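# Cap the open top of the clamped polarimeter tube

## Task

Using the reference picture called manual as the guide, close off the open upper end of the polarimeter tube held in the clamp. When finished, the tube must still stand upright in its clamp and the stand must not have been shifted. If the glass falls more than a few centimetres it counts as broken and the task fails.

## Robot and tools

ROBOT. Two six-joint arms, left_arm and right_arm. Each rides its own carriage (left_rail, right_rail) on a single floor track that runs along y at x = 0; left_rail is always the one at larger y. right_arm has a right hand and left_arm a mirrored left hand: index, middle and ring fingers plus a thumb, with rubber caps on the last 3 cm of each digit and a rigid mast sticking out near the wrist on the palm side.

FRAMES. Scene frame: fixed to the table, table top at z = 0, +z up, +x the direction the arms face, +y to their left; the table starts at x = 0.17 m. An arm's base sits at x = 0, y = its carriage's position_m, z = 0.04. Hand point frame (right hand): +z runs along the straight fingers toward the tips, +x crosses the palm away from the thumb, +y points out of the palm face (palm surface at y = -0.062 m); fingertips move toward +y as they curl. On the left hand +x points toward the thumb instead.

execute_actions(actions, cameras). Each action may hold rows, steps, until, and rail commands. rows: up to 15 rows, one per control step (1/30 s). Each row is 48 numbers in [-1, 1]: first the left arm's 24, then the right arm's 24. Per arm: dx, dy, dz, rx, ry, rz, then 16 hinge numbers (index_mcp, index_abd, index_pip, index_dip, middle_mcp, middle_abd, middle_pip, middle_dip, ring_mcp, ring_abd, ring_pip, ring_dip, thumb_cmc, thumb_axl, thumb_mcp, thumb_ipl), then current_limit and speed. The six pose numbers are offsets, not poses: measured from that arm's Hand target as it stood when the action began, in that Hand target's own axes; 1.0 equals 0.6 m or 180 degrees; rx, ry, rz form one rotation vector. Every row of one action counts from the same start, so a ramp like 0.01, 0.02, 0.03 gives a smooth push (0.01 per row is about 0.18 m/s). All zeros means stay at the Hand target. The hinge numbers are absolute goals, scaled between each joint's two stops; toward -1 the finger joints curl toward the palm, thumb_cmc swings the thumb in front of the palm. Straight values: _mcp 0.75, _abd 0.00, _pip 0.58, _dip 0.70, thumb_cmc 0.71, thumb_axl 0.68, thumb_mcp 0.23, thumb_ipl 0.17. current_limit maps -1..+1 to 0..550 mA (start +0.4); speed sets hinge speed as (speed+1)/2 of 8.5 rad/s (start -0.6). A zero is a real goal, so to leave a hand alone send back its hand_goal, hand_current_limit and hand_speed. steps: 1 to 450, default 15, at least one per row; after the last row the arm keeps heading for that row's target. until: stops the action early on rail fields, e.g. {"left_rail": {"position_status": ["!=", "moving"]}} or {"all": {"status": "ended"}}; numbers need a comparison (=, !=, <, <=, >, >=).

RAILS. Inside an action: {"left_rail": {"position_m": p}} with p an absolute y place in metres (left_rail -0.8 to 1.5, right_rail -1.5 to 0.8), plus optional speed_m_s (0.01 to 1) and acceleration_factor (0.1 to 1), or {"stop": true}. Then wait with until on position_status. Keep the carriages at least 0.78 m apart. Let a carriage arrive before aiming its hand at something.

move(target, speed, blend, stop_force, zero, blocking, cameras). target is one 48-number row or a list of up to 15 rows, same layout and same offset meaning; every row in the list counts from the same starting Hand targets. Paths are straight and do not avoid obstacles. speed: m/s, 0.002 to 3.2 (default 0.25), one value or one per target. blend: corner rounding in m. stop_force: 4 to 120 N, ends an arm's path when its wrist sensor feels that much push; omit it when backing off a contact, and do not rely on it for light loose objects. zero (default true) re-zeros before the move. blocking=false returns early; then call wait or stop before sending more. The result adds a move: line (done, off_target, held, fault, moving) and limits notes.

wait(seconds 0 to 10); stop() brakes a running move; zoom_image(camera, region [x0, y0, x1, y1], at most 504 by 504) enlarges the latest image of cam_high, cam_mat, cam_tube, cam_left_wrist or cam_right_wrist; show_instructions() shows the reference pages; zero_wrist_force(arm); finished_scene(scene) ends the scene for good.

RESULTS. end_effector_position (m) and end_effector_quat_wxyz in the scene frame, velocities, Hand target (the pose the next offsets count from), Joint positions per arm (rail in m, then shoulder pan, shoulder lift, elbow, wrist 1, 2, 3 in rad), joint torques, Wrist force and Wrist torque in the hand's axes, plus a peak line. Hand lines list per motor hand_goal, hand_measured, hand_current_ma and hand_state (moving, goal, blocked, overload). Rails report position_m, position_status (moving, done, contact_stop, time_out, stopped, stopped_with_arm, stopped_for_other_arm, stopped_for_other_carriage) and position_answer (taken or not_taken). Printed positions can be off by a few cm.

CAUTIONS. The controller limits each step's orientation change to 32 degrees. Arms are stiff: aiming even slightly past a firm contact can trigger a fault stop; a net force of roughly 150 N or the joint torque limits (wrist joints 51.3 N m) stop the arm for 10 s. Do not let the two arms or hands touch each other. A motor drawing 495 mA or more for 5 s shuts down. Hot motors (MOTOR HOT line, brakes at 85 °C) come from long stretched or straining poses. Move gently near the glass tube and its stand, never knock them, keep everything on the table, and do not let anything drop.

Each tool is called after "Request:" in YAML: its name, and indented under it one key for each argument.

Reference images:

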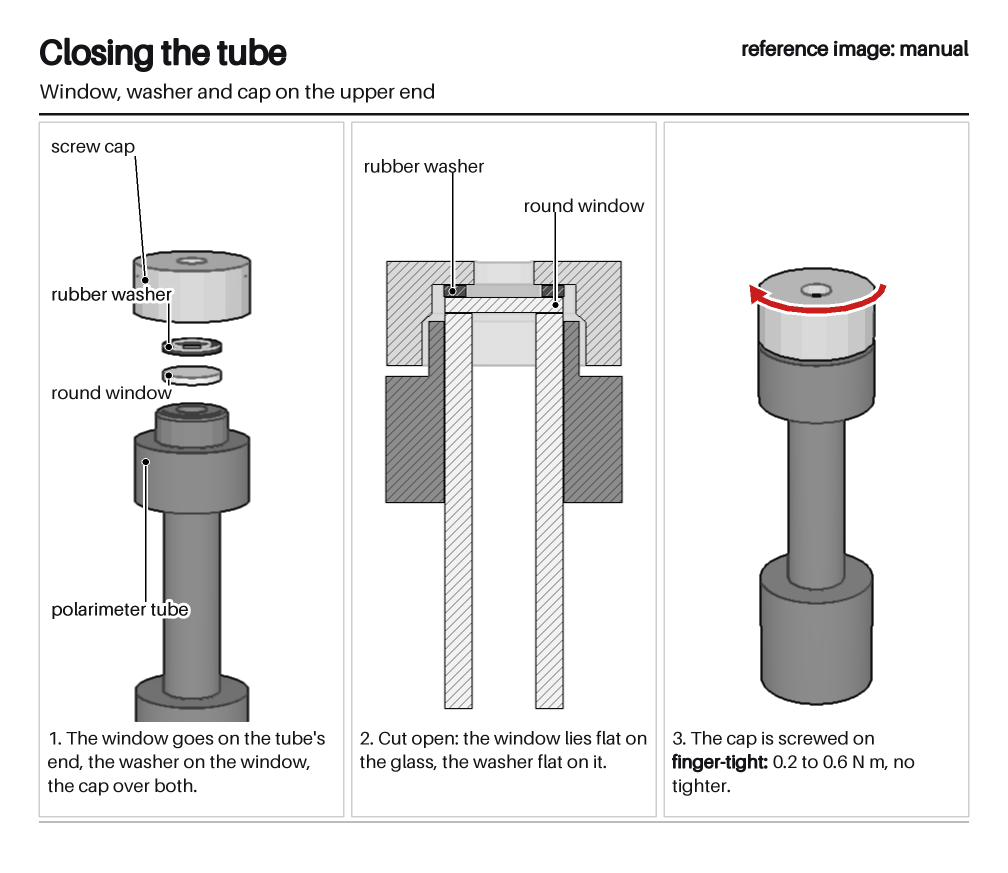

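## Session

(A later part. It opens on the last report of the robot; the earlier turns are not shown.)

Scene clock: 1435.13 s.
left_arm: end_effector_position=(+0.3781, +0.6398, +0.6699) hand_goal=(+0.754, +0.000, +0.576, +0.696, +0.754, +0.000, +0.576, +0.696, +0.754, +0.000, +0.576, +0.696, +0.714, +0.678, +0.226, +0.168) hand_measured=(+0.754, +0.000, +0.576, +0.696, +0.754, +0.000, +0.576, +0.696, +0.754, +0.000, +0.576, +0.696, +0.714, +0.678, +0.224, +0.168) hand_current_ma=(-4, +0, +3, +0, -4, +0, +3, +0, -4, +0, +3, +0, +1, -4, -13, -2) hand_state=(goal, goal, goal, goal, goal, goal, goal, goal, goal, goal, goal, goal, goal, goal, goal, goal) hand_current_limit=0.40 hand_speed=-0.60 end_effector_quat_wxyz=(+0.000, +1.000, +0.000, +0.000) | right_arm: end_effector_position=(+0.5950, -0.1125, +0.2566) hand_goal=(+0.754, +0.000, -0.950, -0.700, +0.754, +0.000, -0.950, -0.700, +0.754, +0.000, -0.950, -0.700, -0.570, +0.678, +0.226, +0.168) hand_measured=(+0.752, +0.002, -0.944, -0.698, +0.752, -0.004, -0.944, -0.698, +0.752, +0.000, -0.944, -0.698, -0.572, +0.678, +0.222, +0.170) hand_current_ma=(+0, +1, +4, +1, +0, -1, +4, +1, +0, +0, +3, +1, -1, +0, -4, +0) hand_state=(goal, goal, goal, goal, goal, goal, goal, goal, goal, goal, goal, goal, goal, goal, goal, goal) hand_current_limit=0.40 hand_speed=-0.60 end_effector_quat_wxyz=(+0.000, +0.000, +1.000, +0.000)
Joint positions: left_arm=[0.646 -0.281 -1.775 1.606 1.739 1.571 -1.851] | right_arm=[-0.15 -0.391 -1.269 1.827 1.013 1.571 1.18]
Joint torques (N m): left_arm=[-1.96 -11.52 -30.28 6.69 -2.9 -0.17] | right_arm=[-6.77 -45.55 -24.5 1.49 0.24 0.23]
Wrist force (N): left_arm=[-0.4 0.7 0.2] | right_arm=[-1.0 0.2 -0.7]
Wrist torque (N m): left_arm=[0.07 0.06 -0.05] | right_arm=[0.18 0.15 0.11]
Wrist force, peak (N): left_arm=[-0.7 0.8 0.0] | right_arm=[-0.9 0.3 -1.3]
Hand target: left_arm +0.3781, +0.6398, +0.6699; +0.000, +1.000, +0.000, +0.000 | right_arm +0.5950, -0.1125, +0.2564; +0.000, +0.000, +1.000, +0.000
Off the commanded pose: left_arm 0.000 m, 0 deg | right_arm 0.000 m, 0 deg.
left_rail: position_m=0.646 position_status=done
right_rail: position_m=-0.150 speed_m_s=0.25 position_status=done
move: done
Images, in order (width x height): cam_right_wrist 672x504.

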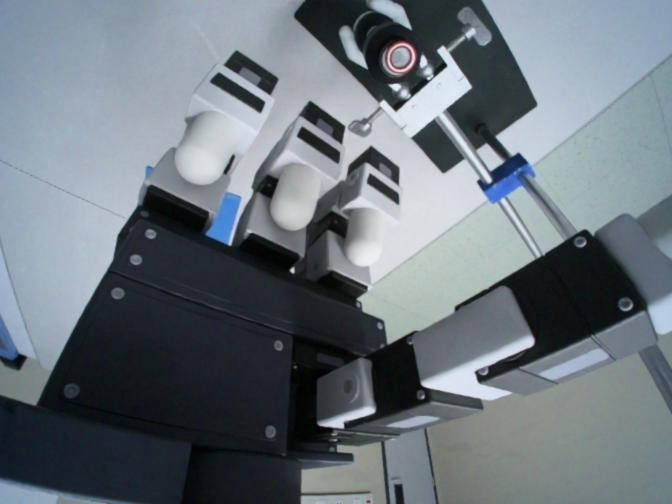

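Request:
move:
  target:
    - [0,0,0,0,0,0,0.754,0,0.576,0.696,0.754,0,0.576,0.696,0.754,0,0.576,0.696,0.714,0.678,0.226,0.168,0.4,-0.6,0,0,-0.169,0,0,0,0.753,0,-0.95,-0.7,0.753,0,-0.95,-0.7,0.753,0,-0.95,-0.7,-0.571,0.678,0.226,0.168,0.4,-0.6]
    - [0,0,0,0,0,0,0.754,0,0.576,0.696,0.754,0,0.576,0.696,0.754,0,0.576,0.696,0.714,0.678,0.226,0.168,0.4,-0.6,0.02233,0.14117,-0.169,0,0,0,0.753,0,-0.95,-0.7,0.753,0,-0.95,-0.7,0.753,0,-0.95,-0.7,-0.571,0.678,0.226,0.168,0.4,-0.6]
  speed: 0.1

Request:
execute_actions:
  actions:
    - {"rows":[[0,0,0,0,0,0,0.754,0,0.576,0.696,0.754,0,0.576,0.696,0.754,0,0.576,0.696,0.714,0.678,0.226,0.168,0.4,-0.6,0,0,0,0,0,0,0.753,0.045,0.577,-0.652,0.753,-0.045,0.577,-0.652,0.753,0,-0.95,-0.7,-0.571,0.678,0.226,0.168,0.4,-0.6]],"steps":45}

Request:
move:
  target:
    - [0,0,0,0,0,0,0.754,0,0.576,0.696,0.754,0,0.576,0.696,0.754,0,0.576,0.696,0.714,0.678,0.226,0.168,0.4,-0.6,0,0,0.0867,0,0,0,0.753,0.045,0.577,-0.652,0.753,-0.045,0.577,-0.652,0.753,0,-0.95,-0.7,-0.571,0.678,0.226,0.168,0.4,-0.9]
  speed: 0.06
  cameras: ["cam_tube", "cam_right_wrist"]

Scene clock: 1493.50 s.
left_arm: end_effector_position=(+0.3781, +0.6398, +0.6699) hand_goal=(+0.754, +0.000, +0.576, +0.696, +0.754, +0.000, +0.576, +0.696, +0.754, +0.000, +0.576, +0.696, +0.714, +0.678, +0.226, +0.168) hand_measured=(+0.754, +0.000, +0.576, +0.696, +0.754, +0.000, +0.576, +0.696, +0.754, +0.000, +0.576, +0.696, +0.714, +0.678, +0.224, +0.168) hand_current_ma=(-4, +0, +3, +0, -4, +0, +3, +0, -4, +0, +3, +0, +1, -4, -13, -2) hand_state=(goal, goal, goal, goal, goal, goal, goal, goal, goal, goal, goal, goal, goal, goal, goal, goal) hand_current_limit=0.40 hand_speed=-0.60 end_effector_quat_wxyz=(+0.000, +1.000, +0.000, +0.000) | right_arm: end_effector_position=(+0.5816, -0.0280, +0.3578) hand_goal=(+0.754, +0.000, -0.950, -0.700, +0.754, +0.000, -0.950, -0.700, +0.754, +0.000, -0.950, -0.700, -0.570, +0.678, +0.226, +0.168) hand_measured=(+0.752, +0.002, -0.944, -0.698, +0.752, -0.004, -0.944, -0.698, +0.752, +0.000, -0.944, -0.698, -0.572, +0.678, +0.222, +0.170) hand_current_ma=(+0, +1, +4, +1, +0, -1, +4, +1, +0, +0, +3, +1, -1, +0, -4, +0) hand_state=(goal, goal, goal, goal, goal, goal, goal, goal, goal, goal, goal, goal, goal, goal, goal, goal) hand_current_limit=0.40 hand_speed=-0.60 end_effector_quat_wxyz=(+0.000, +0.000, +1.000, +0.000)
Joint positions: left_arm=[0.646 -0.281 -1.775 1.606 1.739 1.571 -1.851] | right_arm=[-0.15 -0.25 -1.368 1.757 1.182 1.571 1.321]
Joint torques (N m): left_arm=[-1.8 -12.35 -29.85 6.6 -2.85 -0.05] | right_arm=[17.12 -70.7 -28.41 1.5 2.69 2.48]
Wrist force (N): left_arm=[-0.4 0.6 -0.2] | right_arm=[-0.6 0.2 -0.1]
Wrist torque (N m): left_arm=[0.10 0.04 -0.04] | right_arm=[0.09 0.09 -0.19]
Wrist force, peak (N): left_arm=[-0.8 0.8 -0.1] | right_arm=[-1.5 0.5 -0.9]
Hand target: left_arm +0.3781, +0.6398, +0.6699; +0.000, +1.000, +0.000, +0.000 | right_arm +0.5816, -0.0278, +0.3578; +0.000, +0.000, +1.000, +0.000
Off the commanded pose: left_arm 0.000 m, 0 deg | right_arm 0.000 m, 0 deg.
left_rail: position_m=0.646 position_status=done
right_rail: position_m=-0.150 speed_m_s=0.25 position_status=done
move: done

Scene clock: 1495.20 s.
left_arm: end_effector_position=(+0.3781, +0.6398, +0.6699) hand_goal=(+0.754, +0.000, +0.576, +0.696, +0.754, +0.000, +0.576, +0.696, +0.754, +0.000, +0.576, +0.696, +0.714, +0.678, +0.226, +0.168) hand_measured=(+0.754, +0.000, +0.576, +0.696, +0.754, +0.000, +0.576, +0.696, +0.754, +0.000, +0.576, +0.696, +0.714, +0.678, +0.224, +0.168) hand_current_ma=(-4, +0, +3, +0, -4, +0, +3, +0, -4, +0, +3, +0, +1, -4, -13, -2) hand_state=(goal, goal, goal, goal, goal, goal, goal, goal, goal, goal, goal, goal, goal, goal, goal, goal) hand_current_limit=0.40 hand_speed=-0.60 end_effector_quat_wxyz=(+0.000, +1.000, +0.000, +0.000) | right_arm: end_effector_position=(+0.5816, -0.0278, +0.3578) hand_goal=(+0.754, +0.046, +0.578, -0.652, +0.754, -0.044, +0.578, -0.652, +0.754, +0.000, -0.950, -0.700, -0.570, +0.678, +0.226, +0.168) hand_measured=(+0.752, +0.044, +0.576, -0.654, +0.752, -0.040, +0.576, -0.654, +0.752, +0.000, -0.944, -0.698, -0.572, +0.678, +0.222, +0.170) hand_current_ma=(+0, -1, -1, -1, +0, +1, -1, -1, +0, +0, +3, +1, -1, +0, -4, +0) hand_state=(goal, goal, goal, goal, goal, goal, goal, goal, goal, goal, goal, goal, goal, goal, goal, goal) hand_current_limit=0.40 hand_speed=-0.60 end_effector_quat_wxyz=(+0.000, +0.000, +1.000, +0.000)
Joint positions: left_arm=[0.646 -0.281 -1.775 1.606 1.739 1.571 -1.851] | right_arm=[-0.15 -0.25 -1.368 1.757 1.182 1.571 1.321]
Joint torques (N m): left_arm=[-1.85 -11.96 -30.27 6.77 -2.77 -0.16] | right_arm=[15.31 -69.83 -28.58 1.42 2.61 2.51]
Wrist force (N): left_arm=[-0.4 0.7 0.2] | right_arm=[-0.3 0.2 -0.4]
Wrist torque (N m): left_arm=[0.07 0.06 -0.05] | right_arm=[0.10 0.06 -0.16]
Wrist force, peak (N): left_arm=[-0.5 1.0 0.1] | right_arm=[-0.9 -0.1 -0.3]
Hand target: left_arm +0.3781, +0.6398, +0.6699; +0.000, +1.000, +0.000, +0.000 | right_arm +0.5816, -0.0278, +0.3578; +0.000, +0.000, +1.000, +0.000
Off the commanded pose: left_arm 0.000 m, 0 deg | right_arm 0.000 m, 0 deg.
left_rail: position_m=0.646 position_status=done
right_rail: position_m=-0.150 speed_m_s=0.25 position_status=done

Scene clock: 1496.53 s.
left_arm: end_effector_position=(+0.3781, +0.6398, +0.6699) hand_goal=(+0.754, +0.000, +0.576, +0.696, +0.754, +0.000, +0.576, +0.696, +0.754, +0.000, +0.576, +0.696, +0.714, +0.678, +0.226, +0.168) hand_measured=(+0.754, +0.000, +0.576, +0.696, +0.754, +0.000, +0.576, +0.696, +0.754, +0.000, +0.576, +0.696, +0.714, +0.678, +0.224, +0.168) hand_current_ma=(-4, +0, +3, +0, -4, +0, +3, +0, -4, +0, +3, +0, +1, -4, -13, -2) hand_state=(goal, goal, goal, goal, goal, goal, goal, goal, goal, goal, goal, goal, goal, goal, goal, goal) hand_current_limit=0.40 hand_speed=-0.60 end_effector_quat_wxyz=(+0.000, +1.000, +0.000, +0.000) | right_arm: end_effector_position=(+0.5816, -0.0278, +0.3060) hand_goal=(+0.754, +0.046, +0.578, -0.652, +0.754, -0.044, +0.578, -0.652, +0.754, +0.000, -0.950, -0.700, -0.570, +0.678, +0.226, +0.168) hand_measured=(+0.752, +0.044, +0.576, -0.654, +0.752, -0.040, +0.576, -0.654, +0.752, +0.000, -0.944, -0.698, -0.572, +0.678, +0.222, +0.170) hand_current_ma=(+0, -1, -1, -1, +0, +1, -1, -1, +0, +0, +3, +1, -1, +0, -4, +0) hand_state=(goal, goal, goal, goal, goal, goal, goal, goal, goal, goal, goal, goal, goal, goal, goal, goal) hand_current_limit=0.40 hand_speed=-0.90 end_effector_quat_wxyz=(+0.000, +0.000, +1.000, +0.000)
Joint positions: left_arm=[0.646 -0.281 -1.775 1.606 1.739 1.571 -1.851] | right_arm=[-0.15 -0.25 -1.332 1.811 1.092 1.571 1.321]
Joint torques (N m): left_arm=[-1.84 -13.18 -29.88 6.67 -2.81 -0.09] | right_arm=[7.99 -41.33 -28.84 0.48 1.4 0.15]
Wrist force (N): left_arm=[-0.6 0.5 0.0] | right_arm=[-0.4 0.4 -0.7]
Wrist torque (N m): left_arm=[0.07 0.07 -0.06] | right_arm=[0.14 0.08 -0.16]
Wrist force, peak (N): left_arm=[-0.6 0.8 0.3] | right_arm=[-0.8 0.3 -0.9]
Hand target: left_arm +0.3781, +0.6398, +0.6699; +0.000, +1.000, +0.000, +0.000 | right_arm +0.5816, -0.0278, +0.3058; +0.000, +0.000, +1.000, +0.000
Off the commanded pose: left_arm 0.000 m, 0 deg | right_arm 0.000 m, 0 deg.
left_rail: position_m=0.646 position_status=done
right_rail: position_m=-0.150 speed_m_s=0.25 position_status=done
move: done
Images, in order (width x height): cam_tube 672x504, cam_right_wrist 672x504.

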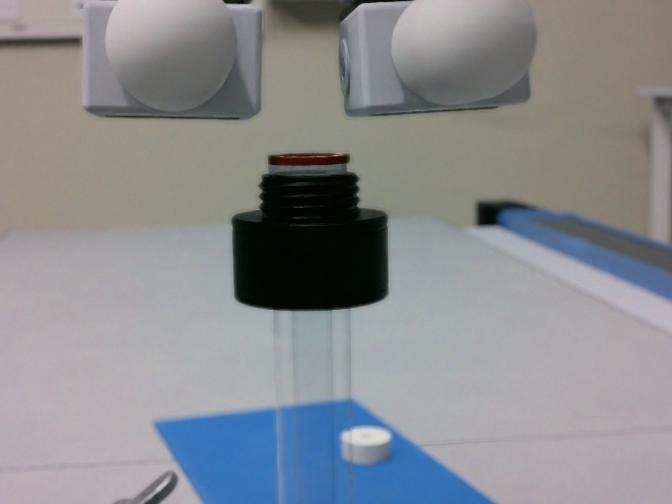

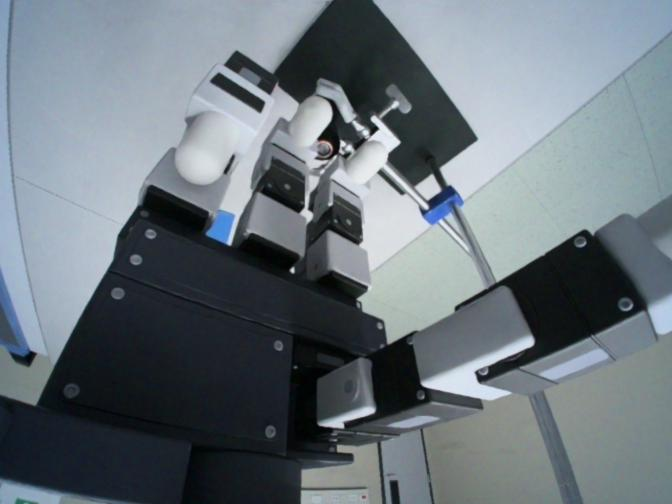

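Request:
move:
  target:
    - [0,0,0,0,0,0,0.754,0,0.576,0.696,0.754,0,0.576,0.696,0.754,0,0.576,0.696,0.714,0.678,0.226,0.168,0.4,-0.6,0,0,0.015,0,0,0,0.753,0.045,0.577,-0.652,0.753,-0.045,0.577,-0.652,0.753,0,-0.95,-0.7,-0.571,0.678,0.226,0.168,0.4,-0.9]
  speed: 0.01
  stop_force: 4
  cameras: ["cam_tube", "cam_right_wrist"]

Request:
zoom_image:
  camera: "cam_tube"
  region: [210, 85, 410, 235]

Request:
zoom_image:
  camera: "cam_right_wrist"
  region: [290, 120, 370, 180]

Scene clock: 1501.77 s.
left_arm: end_effector_position=(+0.3781, +0.6398, +0.6699) hand_goal=(+0.754, +0.000, +0.576, +0.696, +0.754, +0.000, +0.576, +0.696, +0.754, +0.000, +0.576, +0.696, +0.714, +0.678, +0.226, +0.168) hand_measured=(+0.754, +0.000, +0.576, +0.696, +0.754, +0.000, +0.576, +0.696, +0.754, +0.000, +0.576, +0.696, +0.714, +0.678, +0.224, +0.168) hand_current_ma=(-4, +0, +3, +0, -4, +0, +3, +0, -4, +0, +3, +0, +1, -4, -13, -2) hand_state=(goal, goal, goal, goal, goal, goal, goal, goal, goal, goal, goal, goal, goal, goal, goal, goal) hand_current_limit=0.40 hand_speed=-0.60 end_effector_quat_wxyz=(+0.000, +1.000, +0.000, +0.000) | right_arm: end_effector_position=(+0.5816, -0.0278, +0.2968) hand_goal=(+0.754, +0.046, +0.578, -0.652, +0.754, -0.044, +0.578, -0.652, +0.754, +0.000, -0.950, -0.700, -0.570, +0.678, +0.226, +0.168) hand_measured=(+0.752, +0.044, +0.576, -0.654, +0.752, -0.040, +0.576, -0.654, +0.752, +0.000, -0.944, -0.698, -0.572, +0.678, +0.222, +0.170) hand_current_ma=(+0, -1, -1, -1, +0, +1, -1, -1, +0, +0, +3, +1, -1, +0, -4, +0) hand_state=(goal, goal, goal, goal, goal, goal, goal, goal, goal, goal, goal, goal, goal, goal, goal, goal) hand_current_limit=0.40 hand_speed=-0.90 end_effector_quat_wxyz=(+0.000, +0.000, +1.000, +0.000)
Joint positions: left_arm=[0.646 -0.281 -1.775 1.606 1.739 1.571 -1.851] | right_arm=[-0.15 -0.25 -1.325 1.82 1.076 1.571 1.321]
Joint torques (N m): left_arm=[-1.26 -12.48 -30.32 6.8 -2.76 0.05] | right_arm=[-0.3 -42.82 -26.85 1.44 -2.03 -0.45]
Wrist force (N): left_arm=[-0.7 0.5 0.3] | right_arm=[-0.3 -0.2 -0.5]
Wrist torque (N m): left_arm=[0.04 0.08 -0.06] | right_arm=[0.05 0.07 -0.15]
Wrist force, peak (N): left_arm=[-0.4 1.2 0.0] | right_arm=[-0.8 0.5 -1.0]
Hand target: left_arm +0.3781, +0.6398, +0.6699; +0.000, +1.000, +0.000, +0.000 | right_arm +0.5816, -0.0278, +0.2968; +0.000, +0.000, +1.000, +0.000
Off the commanded pose: left_arm 0.000 m, 0 deg | right_arm 0.000 m, 0 deg.
left_rail: position_m=0.646 position_status=done
right_rail: position_m=-0.150 speed_m_s=0.25 position_status=done
move: done
Images, in order (width x height): cam_tube 672x504, cam_right_wrist 672x504.

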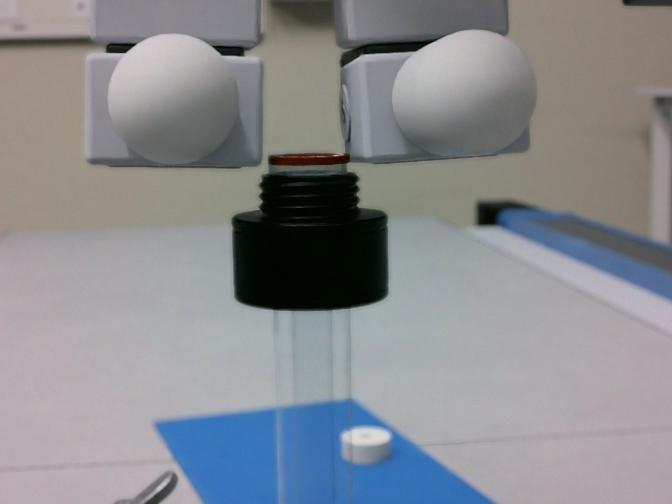

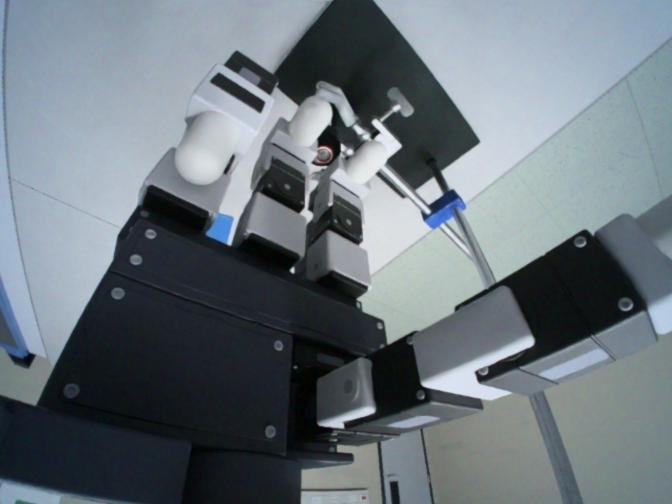

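Scaled by 2.520 from the camera's 672x504 image, which has a finer 960x720 frame.

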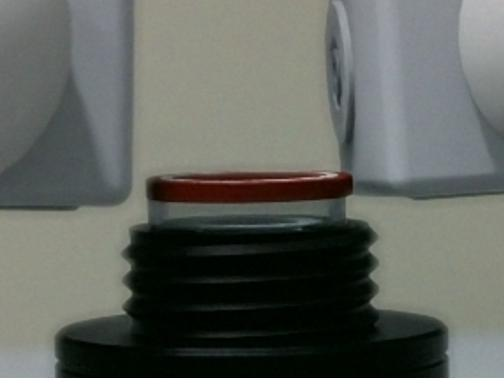

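Scaled by 6.300 from the camera's 672x504 image, which has a finer 960x720 frame.

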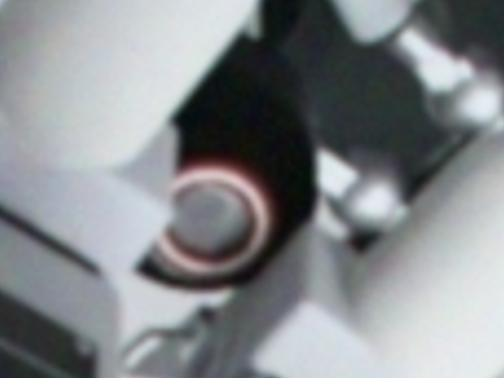

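Request:
execute_actions:
  actions:
    - {"rows":[[0,0,0,0,0,0,0.754,0,0.576,0.696,0.754,0,0.576,0.696,0.754,0,0.576,0.696,0.714,0.678,0.226,0.168,0.4,-0.6,0,0,0,0,0,0,0.753,-0.035,0.577,-0.652,0.753,0.035,0.577,-0.652,0.753,0,-0.95,-0.7,-0.571,0.678,0.226,0.168,0.4,-0.98]],"steps":90}
  cameras: ["cam_tube", "cam_right_wrist"]

Request:
zoom_image:
  camera: "cam_tube"
  region: [210, 85, 410, 235]

Request:
zoom_image:
  camera: "cam_right_wrist"
  region: [290, 120, 370, 180]

Scene clock: 1516.93 s.
left_arm: end_effector_position=(+0.3781, +0.6398, +0.6699) hand_goal=(+0.754, +0.000, +0.576, +0.696, +0.754, +0.000, +0.576, +0.696, +0.754, +0.000, +0.576, +0.696, +0.714, +0.678, +0.226, +0.168) hand_measured=(+0.754, +0.000, +0.576, +0.696, +0.754, +0.000, +0.576, +0.696, +0.754, +0.000, +0.576, +0.696, +0.714, +0.678, +0.224, +0.168) hand_current_ma=(-4, +0, +3, +0, -4, +0, +3, +0, -4, +0, +3, +0, +1, -4, -13, -2) hand_state=(goal, goal, goal, goal, goal, goal, goal, goal, goal, goal, goal, goal, goal, goal, goal, goal) hand_current_limit=0.40 hand_speed=-0.60 end_effector_quat_wxyz=(+0.000, +1.000, +0.000, +0.000) | right_arm: end_effector_position=(+0.5816, -0.0278, +0.2968) hand_goal=(+0.754, -0.034, +0.578, -0.652, +0.754, +0.036, +0.578, -0.652, +0.754, +0.000, -0.950, -0.700, -0.570, +0.678, +0.226, +0.168) hand_measured=(+0.752, +0.010, +0.576, -0.654, +0.752, -0.010, +0.576, -0.654, +0.752, +0.000, -0.944, -0.698, -0.572, +0.678, +0.222, +0.170) hand_current_ma=(+0, +60, -1, -1, +0, -67, -1, -1, +0, +0, +3, +1, -1, +0, -4, +0) hand_state=(goal, blocked, goal, goal, goal, blocked, goal, goal, goal, goal, goal, goal, goal, goal, goal, goal) hand_current_limit=0.40 hand_speed=-0.98 end_effector_quat_wxyz=(+0.000, +0.000, +1.000, +0.000)
Joint positions: left_arm=[0.646 -0.281 -1.775 1.606 1.739 1.571 -1.851] | right_arm=[-0.15 -0.25 -1.325 1.82 1.076 1.571 1.321]
Joint torques (N m): left_arm=[-1.46 -12 -30 6.68 -2.8 -0.22] | right_arm=[-9.9 -43.14 -26.16 1.35 -1.92 -1.19]
Wrist force (N): left_arm=[-0.6 0.6 -0.2] | right_arm=[-0.7 0.3 -0.5]
Wrist torque (N m): left_arm=[0.10 0.06 -0.06] | right_arm=[0.11 0.13 -0.17]
Wrist force, peak (N): left_arm=[-0.9 0.9 0.2] | right_arm=[-0.8 0.4 -0.9]
Hand target: left_arm +0.3781, +0.6398, +0.6699; +0.000, +1.000, +0.000, +0.000 | right_arm +0.5816, -0.0278, +0.2968; +0.000, +0.000, +1.000, +0.000
Off the commanded pose: left_arm 0.000 m, 0 deg | right_arm 0.000 m, 0 deg.
left_rail: position_m=0.646 position_status=done
right_rail: position_m=-0.150 speed_m_s=0.25 position_status=done
Images, in order (width x height): cam_tube 672x504, cam_right_wrist 672x504.

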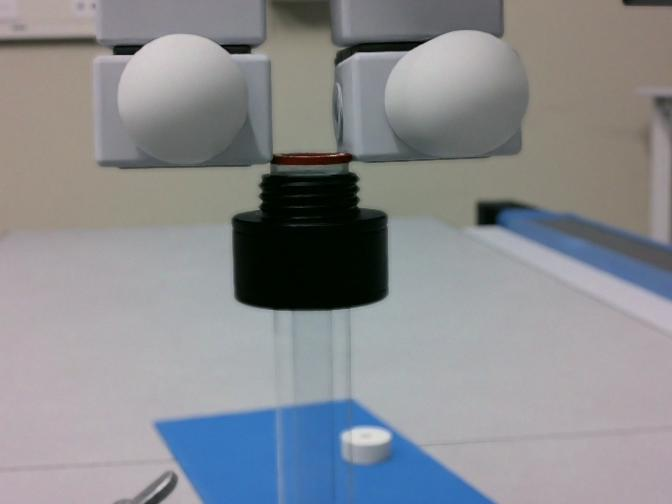

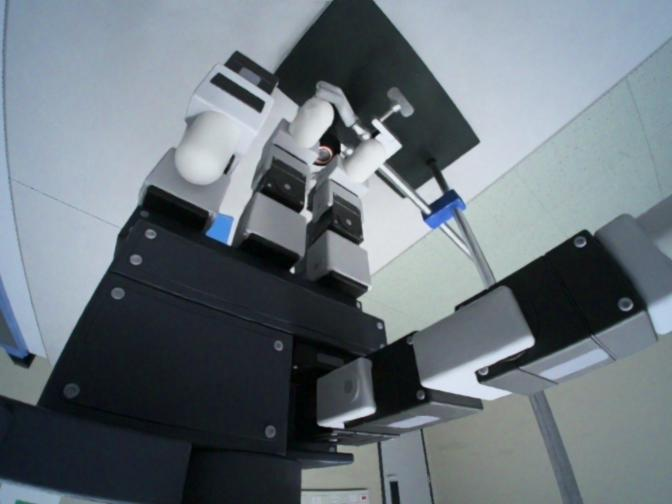

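Scaled by 2.520 from the camera's 672x504 image, which has a finer 960x720 frame.

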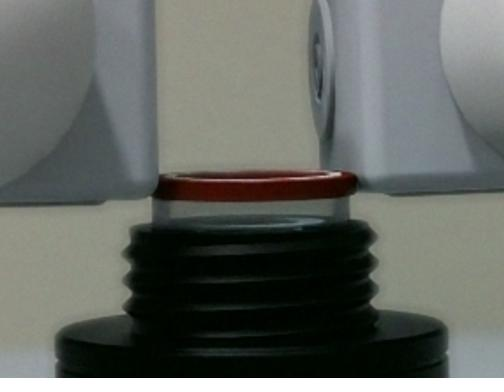

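Scaled by 6.300 from the camera's 672x504 image, which has a finer 960x720 frame.

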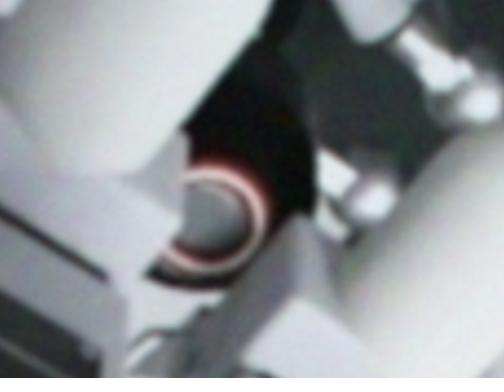

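Request:
move:
  target:
    - [0,0,0,0,0,0,0.754,0,0.576,0.696,0.754,0,0.576,0.696,0.754,0,0.576,0.696,0.714,0.678,0.226,0.168,0.4,-0.6,0,0,-0.0025,0,0,0,0.753,-0.035,0.577,-0.652,0.753,0.035,0.577,-0.652,0.753,0,-0.95,-0.7,-0.571,0.678,0.226,0.168,0.4,-0.98]
  speed: 0.006
  cameras: ["cam_tube"]

Request:
zoom_image:
  camera: "cam_tube"
  region: [230, 135, 390, 255]

Scene clock: 1522.23 s.
left_arm: end_effector_position=(+0.3781, +0.6398, +0.6699) hand_goal=(+0.754, +0.000, +0.576, +0.696, +0.754, +0.000, +0.576, +0.696, +0.754, +0.000, +0.576, +0.696, +0.714, +0.678, +0.226, +0.168) hand_measured=(+0.754, +0.000, +0.576, +0.696, +0.754, +0.000, +0.576, +0.696, +0.754, +0.000, +0.576, +0.696, +0.714, +0.678, +0.224, +0.168) hand_current_ma=(-4, +0, +3, +0, -4, +0, +3, +0, -4, +0, +3, +0, +1, -4, -13, -2) hand_state=(goal, goal, goal, goal, goal, goal, goal, goal, goal, goal, goal, goal, goal, goal, goal, goal) hand_current_limit=0.40 hand_speed=-0.60 end_effector_quat_wxyz=(+0.000, +1.000, +0.000, +0.000) | right_arm: end_effector_position=(+0.5816, -0.0278, +0.2982) hand_goal=(+0.754, -0.034, +0.578, -0.652, +0.754, +0.036, +0.578, -0.652, +0.754, +0.000, -0.950, -0.700, -0.570, +0.678, +0.226, +0.168) hand_measured=(+0.752, +0.010, +0.576, -0.654, +0.752, -0.010, +0.576, -0.654, +0.752, +0.000, -0.944, -0.698, -0.572, +0.678, +0.222, +0.170) hand_current_ma=(+0, +60, -1, -1, +0, -67, -1, -1, +0, +0, +3, +1, -1, +0, -4, +0) hand_state=(goal, blocked, goal, goal, goal, blocked, goal, goal, goal, goal, goal, goal, goal, goal, goal, goal) hand_current_limit=0.40 hand_speed=-0.98 end_effector_quat_wxyz=(+0.000, +0.000, +1.000, +0.000)
Joint positions: left_arm=[0.646 -0.281 -1.775 1.606 1.739 1.571 -1.851] | right_arm=[-0.15 -0.25 -1.326 1.818 1.078 1.571 1.321]
Joint torques (N m): left_arm=[-2.48 -12.15 -30.11 6.71 -2.8 -0.1] | right_arm=[-10.25 -72.85 -40.05 6.6 -2.02 -1.76]
Wrist force (N): left_arm=[-0.6 0.7 -0.1] | right_arm=[-0.6 -0.2 -0.8]
Wrist torque (N m): left_arm=[0.11 0.07 -0.06] | right_arm=[0.08 0.12 -0.18]
Wrist force, peak (N): left_arm=[-0.6 1.1 -0.2] | right_arm=[-0.9 0.2 -0.8]
Hand target: left_arm +0.3781, +0.6398, +0.6699; +0.000, +1.000, +0.000, +0.000 | right_arm +0.5816, -0.0278, +0.2983; +0.000, +0.000, +1.000, +0.000
Off the commanded pose: left_arm 0.000 m, 0 deg | right_arm 0.000 m, 0 deg.
left_rail: position_m=0.646 position_status=done
right_rail: position_m=-0.150 speed_m_s=0.25 position_status=done
move: done
Images, in order (width x height): cam_tube 672x504.

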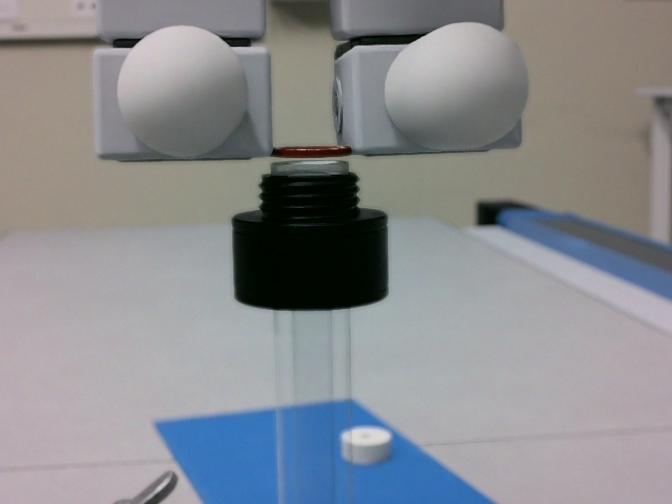

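Scaled by 3.150 from the camera's 672x504 image, which has a finer 960x720 frame.

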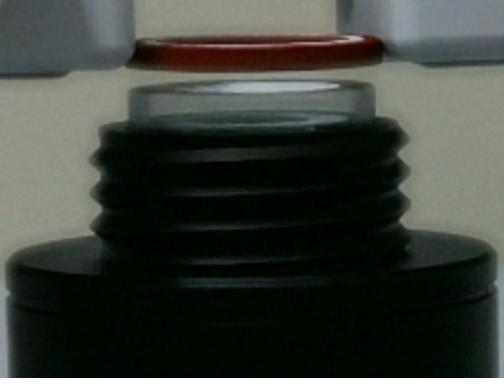

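Request:
move:
  target:
    - [0,0,0,0,0,0,0.754,0,0.576,0.696,0.754,0,0.576,0.696,0.754,0,0.576,0.696,0.714,0.678,0.226,0.168,0.4,-0.6,-0.00067,-0.00267,0,0,0,0,0.753,-0.035,0.577,-0.652,0.753,0.035,0.577,-0.652,0.753,0,-0.95,-0.7,-0.571,0.678,0.226,0.168,0.4,-0.98]
  speed: 0.006

Request:
move:
  target:
    - [0,0,0,0,0,0,0.754,0,0.576,0.696,0.754,0,0.576,0.696,0.754,0,0.576,0.696,0.714,0.678,0.226,0.168,0.4,-0.6,0,0,0.0028,0,0,0,0.753,-0.035,0.577,-0.652,0.753,0.035,0.577,-0.652,0.753,0,-0.95,-0.7,-0.571,0.678,0.226,0.168,0.4,-0.98]
  speed: 0.004
  stop_force: 4
  cameras: ["cam_tube", "cam_right_wrist"]

Request:
zoom_image:
  camera: "cam_tube"
  region: [230, 135, 390, 255]

Scene clock: 1530.53 s.
left_arm: end_effector_position=(+0.3781, +0.6398, +0.6699) hand_goal=(+0.754, +0.000, +0.576, +0.696, +0.754, +0.000, +0.576, +0.696, +0.754, +0.000, +0.576, +0.696, +0.714, +0.678, +0.226, +0.168) hand_measured=(+0.754, +0.000, +0.576, +0.696, +0.754, +0.000, +0.576, +0.696, +0.754, +0.000, +0.576, +0.696, +0.714, +0.678, +0.224, +0.168) hand_current_ma=(-4, +0, +3, +0, -4, +0, +3, +0, -4, +0, +3, +0, +1, -4, -13, -2) hand_state=(goal, goal, goal, goal, goal, goal, goal, goal, goal, goal, goal, goal, goal, goal, goal, goal) hand_current_limit=0.40 hand_speed=-0.60 end_effector_quat_wxyz=(+0.000, +1.000, +0.000, +0.000) | right_arm: end_effector_position=(+0.5820, -0.0293, +0.2983) hand_goal=(+0.754, -0.034, +0.578, -0.652, +0.754, +0.036, +0.578, -0.652, +0.754, +0.000, -0.950, -0.700, -0.570, +0.678, +0.226, +0.168) hand_measured=(+0.752, +0.010, +0.576, -0.654, +0.752, -0.010, +0.576, -0.654, +0.752, +0.000, -0.944, -0.698, -0.572, +0.678, +0.222, +0.170) hand_current_ma=(+0, +60, -1, -1, +0, -67, -1, -1, +0, +0, +3, +1, -1, +0, -4, +0) hand_state=(goal, blocked, goal, goal, goal, blocked, goal, goal, goal, goal, goal, goal, goal, goal, goal, goal) hand_current_limit=0.40 hand_speed=-0.98 end_effector_quat_wxyz=(+0.000, +0.000, +1.000, +0.000)
Joint positions: left_arm=[0.646 -0.281 -1.775 1.606 1.739 1.571 -1.851] | right_arm=[-0.15 -0.252 -1.325 1.818 1.078 1.571 1.319]
Joint torques (N m): left_arm=[-0.67 -11.99 -30 6.9 -2.8 0.03] | right_arm=[-17.6 -43.9 -40.2 6.87 -1.81 -2.37]
Wrist force (N): left_arm=[-0.3 0.7 0.0] | right_arm=[-0.3 0.1 -0.8]
Wrist torque (N m): left_arm=[0.09 0.03 -0.03] | right_arm=[0.11 0.08 0.08]
Wrist force, peak (N): left_arm=[-0.7 0.8 0.4] | right_arm=[-0.7 0.2 -1.0]
Hand target: left_arm +0.3781, +0.6398, +0.6699; +0.000, +1.000, +0.000, +0.000 | right_arm +0.5820, -0.0294, +0.2983; +0.000, +0.000, +1.000, +0.000
Off the commanded pose: left_arm 0.000 m, 0 deg | right_arm 0.000 m, 0 deg.
left_rail: position_m=0.646 position_status=done
right_rail: position_m=-0.150 speed_m_s=0.25 position_status=done
move: done

Scene clock: 1531.83 s.
left_arm: end_effector_position=(+0.3781, +0.6398, +0.6699) hand_goal=(+0.754, +0.000, +0.576, +0.696, +0.754, +0.000, +0.576, +0.696, +0.754, +0.000, +0.576, +0.696, +0.714, +0.678, +0.226, +0.168) hand_measured=(+0.754, +0.000, +0.576, +0.696, +0.754, +0.000, +0.576, +0.696, +0.754, +0.000, +0.576, +0.696, +0.714, +0.678, +0.224, +0.168) hand_current_ma=(-4, +0, +3, +0, -4, +0, +3, +0, -4, +0, +3, +0, +1, -4, -13, -2) hand_state=(goal, goal, goal, goal, goal, goal, goal, goal, goal, goal, goal, goal, goal, goal, goal, goal) hand_current_limit=0.40 hand_speed=-0.60 end_effector_quat_wxyz=(+0.000, +1.000, +0.000, +0.000) | right_arm: end_effector_position=(+0.5820, -0.0294, +0.2966) hand_goal=(+0.754, -0.034, +0.578, -0.652, +0.754, +0.036, +0.578, -0.652, +0.754, +0.000, -0.950, -0.700, -0.570, +0.678, +0.226, +0.168) hand_measured=(+0.752, +0.010, +0.576, -0.654, +0.752, -0.010, +0.576, -0.654, +0.752, +0.000, -0.944, -0.698, -0.572, +0.678, +0.222, +0.170) hand_current_ma=(+0, +60, -1, -1, +0, -67, -1, -1, +0, +0, +3, +1, -1, +0, -4, +0) hand_state=(goal, blocked, goal, goal, goal, blocked, goal, goal, goal, goal, goal, goal, goal, goal, goal, goal) hand_current_limit=0.40 hand_speed=-0.98 end_effector_quat_wxyz=(+0.000, +0.000, +1.000, +0.000)
Joint positions: left_arm=[0.646 -0.281 -1.775 1.606 1.739 1.571 -1.851] | right_arm=[-0.15 -0.252 -1.324 1.819 1.075 1.571 1.318]
Joint torques (N m): left_arm=[-1.82 -12.16 -30.02 6.82 -2.78 -0.26] | right_arm=[-16.56 -42.19 -26.07 1.26 -1.89 -2.4]
Wrist force (N): left_arm=[-0.2 0.5 -0.1] | right_arm=[-0.6 -0.1 -1.6]
Wrist torque (N m): left_arm=[0.09 0.02 -0.02] | right_arm=[0.15 0.15 0.05]
Wrist force, peak (N): left_arm=[-0.7 0.8 0.1] | right_arm=[-0.4 0.2 -1.9]
Hand target: left_arm +0.3781, +0.6398, +0.6699; +0.000, +1.000, +0.000, +0.000 | right_arm +0.5820, -0.0294, +0.2966; +0.000, +0.000, +1.000, +0.000
Off the commanded pose: left_arm 0.000 m, 0 deg | right_arm 0.000 m, 0 deg.
left_rail: position_m=0.646 position_status=done
right_rail: position_m=-0.150 speed_m_s=0.25 position_status=done
move: done
Images, in order (width x height): cam_tube 672x504, cam_right_wrist 672x504.

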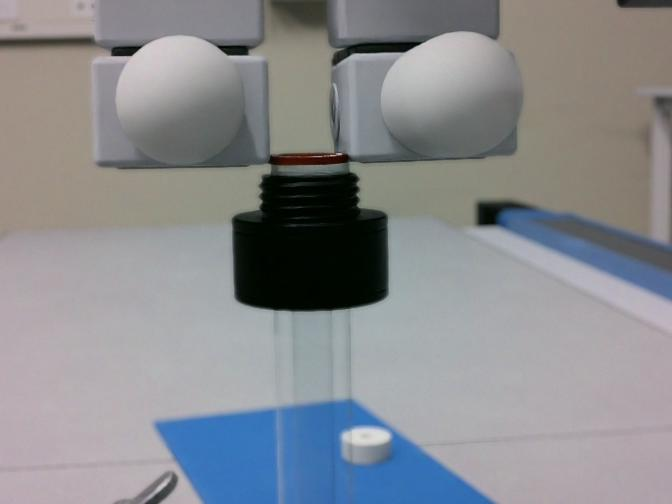

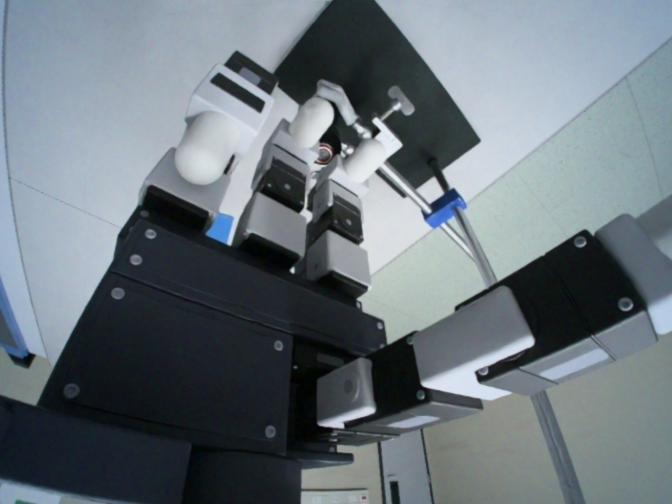

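Scaled by 3.150 from the camera's 672x504 image, which has a finer 960x720 frame.

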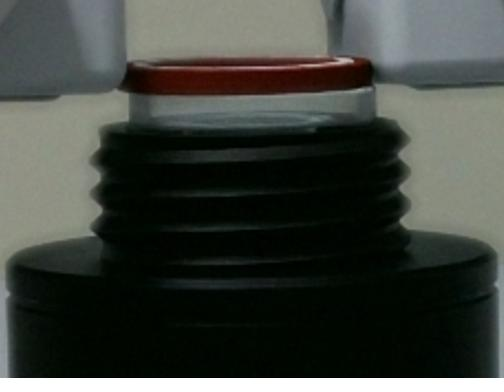

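Request:
execute_actions:
  actions:
    - {"rows":[[0,0,0,0,0,0,0.754,0,0.576,0.696,0.754,0,0.576,0.696,0.754,0,0.576,0.696,0.714,0.678,0.226,0.168,0.4,-0.6,0,0,0,0,0,0,0.753,0.03,0.577,-0.652,0.753,-0.03,0.577,-0.652,0.753,0,-0.95,-0.7,-0.571,0.678,0.226,0.168,0.4,-0.98]],"steps":60}
    - {"rows":[[0,0,0,0,0,0,0.754,0,0.576,0.696,0.754,0,0.576,0.696,0.754,0,0.576,0.696,0.714,0.678,0.226,0.168,0.4,-0.6,0,0,0,0,0,0,0.753,0.05,0.577,-0.652,0.753,-0.05,0.577,-0.652,0.753,0,-0.95,-0.7,-0.571,0.678,0.226,0.168,0.4,-0.95]],"steps":30}

Request:
move:
  target:
    - [0,0,0,0,0,0,0.754,0,0.576,0.696,0.754,0,0.576,0.696,0.754,0,0.576,0.696,0.714,0.678,0.226,0.168,0.4,-0.6,0,0,-0.1023,0,0,0,0.753,0.05,0.577,-0.652,0.753,-0.05,0.577,-0.652,0.753,0,-0.95,-0.7,-0.571,0.678,0.226,0.168,0.4,-0.95]
  speed: 0.06

Request:
execute_actions:
  actions:
    - {"rows":[[0,0,0,0,0,0,0.754,0,0.576,0.696,0.754,0,0.576,0.696,0.754,0,0.576,0.696,0.714,0.678,0.226,0.168,0.4,-0.6,0,0,0,0,0,0,0.753,0,-0.95,-0.7,0.753,0,-0.95,-0.7,0.753,0,-0.95,-0.7,-0.571,0.678,0.226,0.168,0.4,-0.6]],"steps":45}

Request:
move:
  target:
    - [0,0,0,0,0,0,0.754,0,0.576,0.696,0.754,0,0.576,0.696,0.754,0,0.576,0.696,0.714,0.678,0.226,0.168,0.4,-0.6,-0.0217,-0.1385,0,0,0,0,0.753,0,-0.95,-0.7,0.753,0,-0.95,-0.7,0.753,0,-0.95,-0.7,-0.571,0.678,0.226,0.168,0.4,-0.6]
    - [0,0,0,0,0,0,0.754,0,0.576,0.696,0.754,0,0.576,0.696,0.754,0,0.576,0.696,0.714,0.678,0.226,0.168,0.4,-0.6,-0.0217,-0.1385,0.1695,0,0,0,0.753,0,-0.95,-0.7,0.753,0,-0.95,-0.7,0.753,0,-0.95,-0.7,-0.571,0.678,0.226,0.168,0.4,-0.6]
  speed: 0.1
  cameras: ["cam_right_wrist", "cam_tube"]

Request:
zoom_image:
  camera: "cam_right_wrist"
  region: [376, 36, 424, 80]

Request:
zoom_image:
  camera: "cam_right_wrist"
  region: [360, 10, 440, 90]

Scene clock: 1545.23 s.
left_arm: end_effector_position=(+0.3781, +0.6398, +0.6699) hand_goal=(+0.754, +0.000, +0.576, +0.696, +0.754, +0.000, +0.576, +0.696, +0.754, +0.000, +0.576, +0.696, +0.714, +0.678, +0.226, +0.168) hand_measured=(+0.754, +0.000, +0.576, +0.696, +0.754, +0.000, +0.576, +0.696, +0.754, +0.000, +0.576, +0.696, +0.714, +0.678, +0.224, +0.168) hand_current_ma=(-4, +0, +3, +0, -4, +0, +3, +0, -4, +0, +3, +0, +1, -4, -13, -2) hand_state=(goal, goal, goal, goal, goal, goal, goal, goal, goal, goal, goal, goal, goal, goal, goal, goal) hand_current_limit=0.40 hand_speed=-0.60 end_effector_quat_wxyz=(+0.000, +1.000, +0.000, +0.000) | right_arm: end_effector_position=(+0.5820, -0.0294, +0.2966) hand_goal=(+0.754, +0.050, +0.578, -0.652, +0.754, -0.050, +0.578, -0.652, +0.754, +0.000, -0.950, -0.700, -0.570, +0.678, +0.226, +0.168) hand_measured=(+0.752, +0.046, +0.576, -0.654, +0.752, -0.046, +0.576, -0.654, +0.752, +0.000, -0.944, -0.698, -0.572, +0.678, +0.222, +0.170) hand_current_ma=(+0, -1, -1, -1, +0, +1, -1, -1, +0, +0, +3, +1, -1, +0, -4, +0) hand_state=(goal, goal, goal, goal, goal, goal, goal, goal, goal, goal, goal, goal, goal, goal, goal, goal) hand_current_limit=0.40 hand_speed=-0.95 end_effector_quat_wxyz=(+0.000, +0.000, +1.000, +0.000)
Joint positions: left_arm=[0.646 -0.281 -1.775 1.606 1.739 1.571 -1.851] | right_arm=[-0.15 -0.252 -1.324 1.819 1.075 1.571 1.318]
Joint torques (N m): left_arm=[-1.43 -10.74 -30.49 6.86 -2.66 0.05] | right_arm=[-16.25 -47.5 -29.95 3.37 -1.93 -2.29]
Wrist force (N): left_arm=[-0.3 0.7 0.1] | right_arm=[-0.4 0.5 -0.6]
Wrist torque (N m): left_arm=[0.08 0.04 -0.03] | right_arm=[0.15 0.10 0.08]
Wrist force, peak (N): left_arm=[-0.8 0.9 0.3] | right_arm=[-0.5 0.0 -2.3]
Hand target: left_arm +0.3781, +0.6398, +0.6699; +0.000, +1.000, +0.000, +0.000 | right_arm +0.5820, -0.0294, +0.2966; +0.000, +0.000, +1.000, +0.000
Off the commanded pose: left_arm 0.000 m, 0 deg | right_arm 0.000 m, 0 deg.
left_rail: position_m=0.646 position_status=done
right_rail: position_m=-0.150 speed_m_s=0.25 position_status=done

Scene clock: 1546.73 s.
left_arm: end_effector_position=(+0.3781, +0.6398, +0.6699) hand_goal=(+0.754, +0.000, +0.576, +0.696, +0.754, +0.000, +0.576, +0.696, +0.754, +0.000, +0.576, +0.696, +0.714, +0.678, +0.226, +0.168) hand_measured=(+0.754, +0.000, +0.576, +0.696, +0.754, +0.000, +0.576, +0.696, +0.754, +0.000, +0.576, +0.696, +0.714, +0.678, +0.224, +0.168) hand_current_ma=(-4, +0, +3, +0, -4, +0, +3, +0, -4, +0, +3, +0, +1, -4, -13, -2) hand_state=(goal, goal, goal, goal, goal, goal, goal, goal, goal, goal, goal, goal, goal, goal, goal, goal) hand_current_limit=0.40 hand_speed=-0.60 end_effector_quat_wxyz=(+0.000, +1.000, +0.000, +0.000) | right_arm: end_effector_position=(+0.5820, -0.0294, +0.3578) hand_goal=(+0.754, +0.050, +0.578, -0.652, +0.754, -0.050, +0.578, -0.652, +0.754, +0.000, -0.950, -0.700, -0.570, +0.678, +0.226, +0.168) hand_measured=(+0.752, +0.046, +0.576, -0.654, +0.752, -0.046, +0.576, -0.654, +0.752, +0.000, -0.944, -0.698, -0.572, +0.678, +0.222, +0.170) hand_current_ma=(+0, -1, -1, -1, +0, +1, -1, -1, +0, +0, +3, +1, -1, +0, -4, +0) hand_state=(goal, goal, goal, goal, goal, goal, goal, goal, goal, goal, goal, goal, goal, goal, goal, goal) hand_current_limit=0.40 hand_speed=-0.95 end_effector_quat_wxyz=(+0.000, +0.000, +1.000, +0.000)
Joint positions: left_arm=[0.646 -0.281 -1.775 1.606 1.739 1.571 -1.851] | right_arm=[-0.15 -0.252 -1.368 1.756 1.182 1.571 1.318]
Joint torques (N m): left_arm=[-0.36 -12.53 -30.08 6.88 -2.66 -0.09] | right_arm=[-8.15 -67.55 -42.35 7.41 -0.65 0.45]
Wrist force (N): left_arm=[-0.5 0.8 0.3] | right_arm=[-0.3 0.0 0.2]
Wrist torque (N m): left_arm=[0.08 0.07 -0.05] | right_arm=[0.03 0.05 0.06]
Wrist force, peak (N): left_arm=[-0.6 0.8 0.2] | right_arm=[-1.0 0.1 -0.5]
Hand target: left_arm +0.3781, +0.6398, +0.6699; +0.000, +1.000, +0.000, +0.000 | right_arm +0.5820, -0.0294, +0.3580; +0.000, +0.000, +1.000, +0.000
Off the commanded pose: left_arm 0.000 m, 0 deg | right_arm 0.000 m, 0 deg.
left_rail: position_m=0.646 position_status=done
right_rail: position_m=-0.150 speed_m_s=0.25 position_status=done
move: done

Scene clock: 1548.43 s.
left_arm: end_effector_position=(+0.3781, +0.6398, +0.6699) hand_goal=(+0.754, +0.000, +0.576, +0.696, +0.754, +0.000, +0.576, +0.696, +0.754, +0.000, +0.576, +0.696, +0.714, +0.678, +0.226, +0.168) hand_measured=(+0.754, +0.000, +0.576, +0.696, +0.754, +0.000, +0.576, +0.696, +0.754, +0.000, +0.576, +0.696, +0.714, +0.678, +0.224, +0.168) hand_current_ma=(-4, +0, +3, +0, -4, +0, +3, +0, -4, +0, +3, +0, +1, -4, -13, -2) hand_state=(goal, goal, goal, goal, goal, goal, goal, goal, goal, goal, goal, goal, goal, goal, goal, goal) hand_current_limit=0.40 hand_speed=-0.60 end_effector_quat_wxyz=(+0.000, +1.000, +0.000, +0.000) | right_arm: end_effector_position=(+0.5820, -0.0294, +0.3580) hand_goal=(+0.754, +0.000, -0.950, -0.700, +0.754, +0.000, -0.950, -0.700, +0.754, +0.000, -0.950, -0.700, -0.570, +0.678, +0.226, +0.168) hand_measured=(+0.752, +0.002, -0.944, -0.698, +0.752, -0.004, -0.944, -0.698, +0.752, +0.000, -0.944, -0.698, -0.572, +0.678, +0.222, +0.170) hand_current_ma=(+0, +1, +4, +1, +0, -1, +4, +1, +0, +0, +3, +1, -1, +0, -4, +0) hand_state=(goal, goal, goal, goal, goal, goal, goal, goal, goal, goal, goal, goal, goal, goal, goal, goal) hand_current_limit=0.40 hand_speed=-0.60 end_effector_quat_wxyz=(+0.000, +0.000, +1.000, +0.000)
Joint positions: left_arm=[0.646 -0.281 -1.775 1.606 1.739 1.571 -1.851] | right_arm=[-0.15 -0.252 -1.368 1.756 1.183 1.571 1.318]
Joint torques (N m): left_arm=[-1.45 -11 -30.16 6.96 -2.65 -0.08] | right_arm=[-4.79 -70.77 -42.26 6.94 2.26 0.66]
Wrist force (N): left_arm=[-0.3 0.6 -0.1] | right_arm=[-0.3 -0.1 -0.2]
Wrist torque (N m): left_arm=[0.08 0.03 -0.03] | right_arm=[0.07 0.06 0.06]
Wrist force, peak (N): left_arm=[-0.4 0.9 0.2] | right_arm=[-0.6 0.4 -0.3]
Hand target: left_arm +0.3781, +0.6398, +0.6699; +0.000, +1.000, +0.000, +0.000 | right_arm +0.5820, -0.0294, +0.3580; +0.000, +0.000, +1.000, +0.000
Off the commanded pose: left_arm 0.000 m, 0 deg | right_arm 0.000 m, 0 deg.
left_rail: position_m=0.646 position_status=done
right_rail: position_m=-0.150 speed_m_s=0.25 position_status=done

Scene clock: 1551.27 s.
left_arm: end_effector_position=(+0.3781, +0.6398, +0.6699) hand_goal=(+0.754, +0.000, +0.576, +0.696, +0.754, +0.000, +0.576, +0.696, +0.754, +0.000, +0.576, +0.696, +0.714, +0.678, +0.226, +0.168) hand_measured=(+0.754, +0.000, +0.576, +0.696, +0.754, +0.000, +0.576, +0.696, +0.754, +0.000, +0.576, +0.696, +0.714, +0.678, +0.224, +0.168) hand_current_ma=(-4, +0, +3, +0, -4, +0, +3, +0, -4, +0, +3, +0, +1, -4, -13, -2) hand_state=(goal, goal, goal, goal, goal, goal, goal, goal, goal, goal, goal, goal, goal, goal, goal, goal) hand_current_limit=0.40 hand_speed=-0.60 end_effector_quat_wxyz=(+0.000, +1.000, +0.000, +0.000) | right_arm: end_effector_position=(+0.5950, -0.1126, +0.2565) hand_goal=(+0.754, +0.000, -0.950, -0.700, +0.754, +0.000, -0.950, -0.700, +0.754, +0.000, -0.950, -0.700, -0.570, +0.678, +0.226, +0.168) hand_measured=(+0.752, +0.002, -0.944, -0.698, +0.752, -0.004, -0.944, -0.698, +0.752, +0.000, -0.944, -0.698, -0.572, +0.678, +0.222, +0.170) hand_current_ma=(+0, +1, +4, +1, +0, -1, +4, +1, +0, +0, +3, +1, -1, +0, -4, +0) hand_state=(goal, goal, goal, goal, goal, goal, goal, goal, goal, goal, goal, goal, goal, goal, goal, goal) hand_current_limit=0.40 hand_speed=-0.60 end_effector_quat_wxyz=(+0.000, +0.000, +1.000, +0.000)
Joint positions: left_arm=[0.646 -0.281 -1.775 1.606 1.739 1.571 -1.851] | right_arm=[-0.15 -0.391 -1.269 1.827 1.013 1.571 1.18]
Joint torques (N m): left_arm=[-2.69 -12.84 -29.82 6.76 -2.77 -0.13] | right_arm=[0.76 -49.44 -25.93 1.32 -0.66 1.84]
Wrist force (N): left_arm=[-0.5 0.8 0.1] | right_arm=[-1.1 0.4 -0.7]
Wrist torque (N m): left_arm=[0.10 0.07 -0.06] | right_arm=[0.22 0.16 0.10]
Wrist force, peak (N): left_arm=[-0.7 0.8 -0.1] | right_arm=[-1.1 0.3 -1.0]
Hand target: left_arm +0.3781, +0.6398, +0.6699; +0.000, +1.000, +0.000, +0.000 | right_arm +0.5950, -0.1125, +0.2563; +0.000, +0.000, +1.000, +0.000
Off the commanded pose: left_arm 0.000 m, 0 deg | right_arm 0.000 m, 0 deg.
left_rail: position_m=0.646 position_status=done
right_rail: position_m=-0.150 speed_m_s=0.25 position_status=done
move: done
Images, in order (width x height): cam_tube 672x504, cam_right_wrist 672x504.

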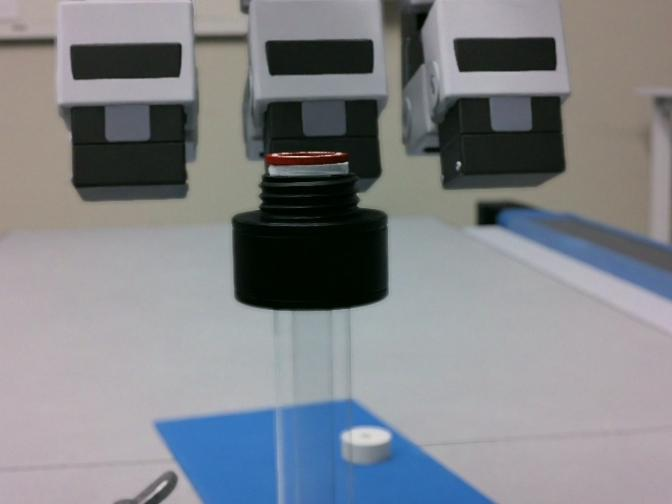

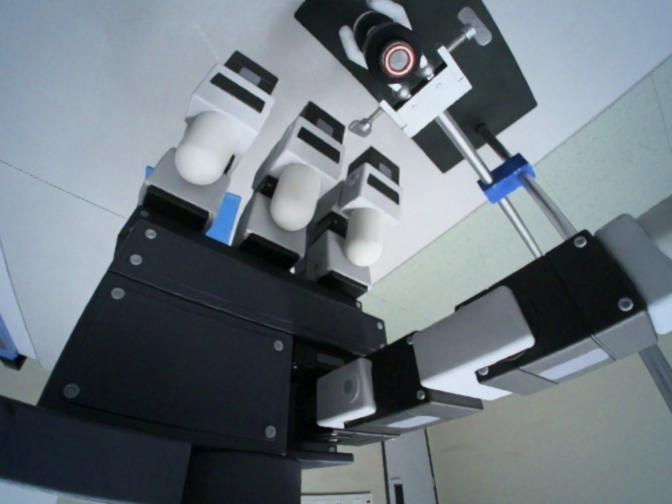

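Scaled by 10.500 from the camera's 672x504 image, which has a finer 960x720 frame.

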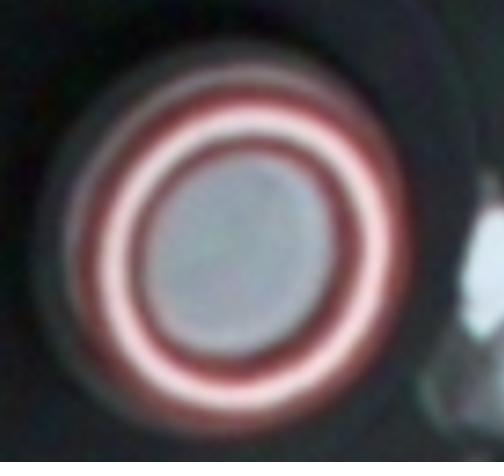

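Scaled by 6.300 from the camera's 672x504 image, which has a finer 960x720 frame.

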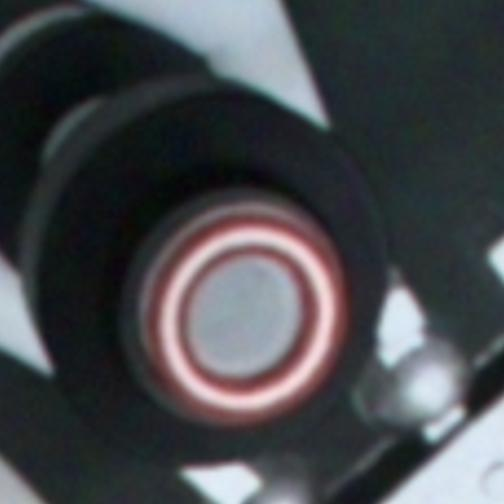

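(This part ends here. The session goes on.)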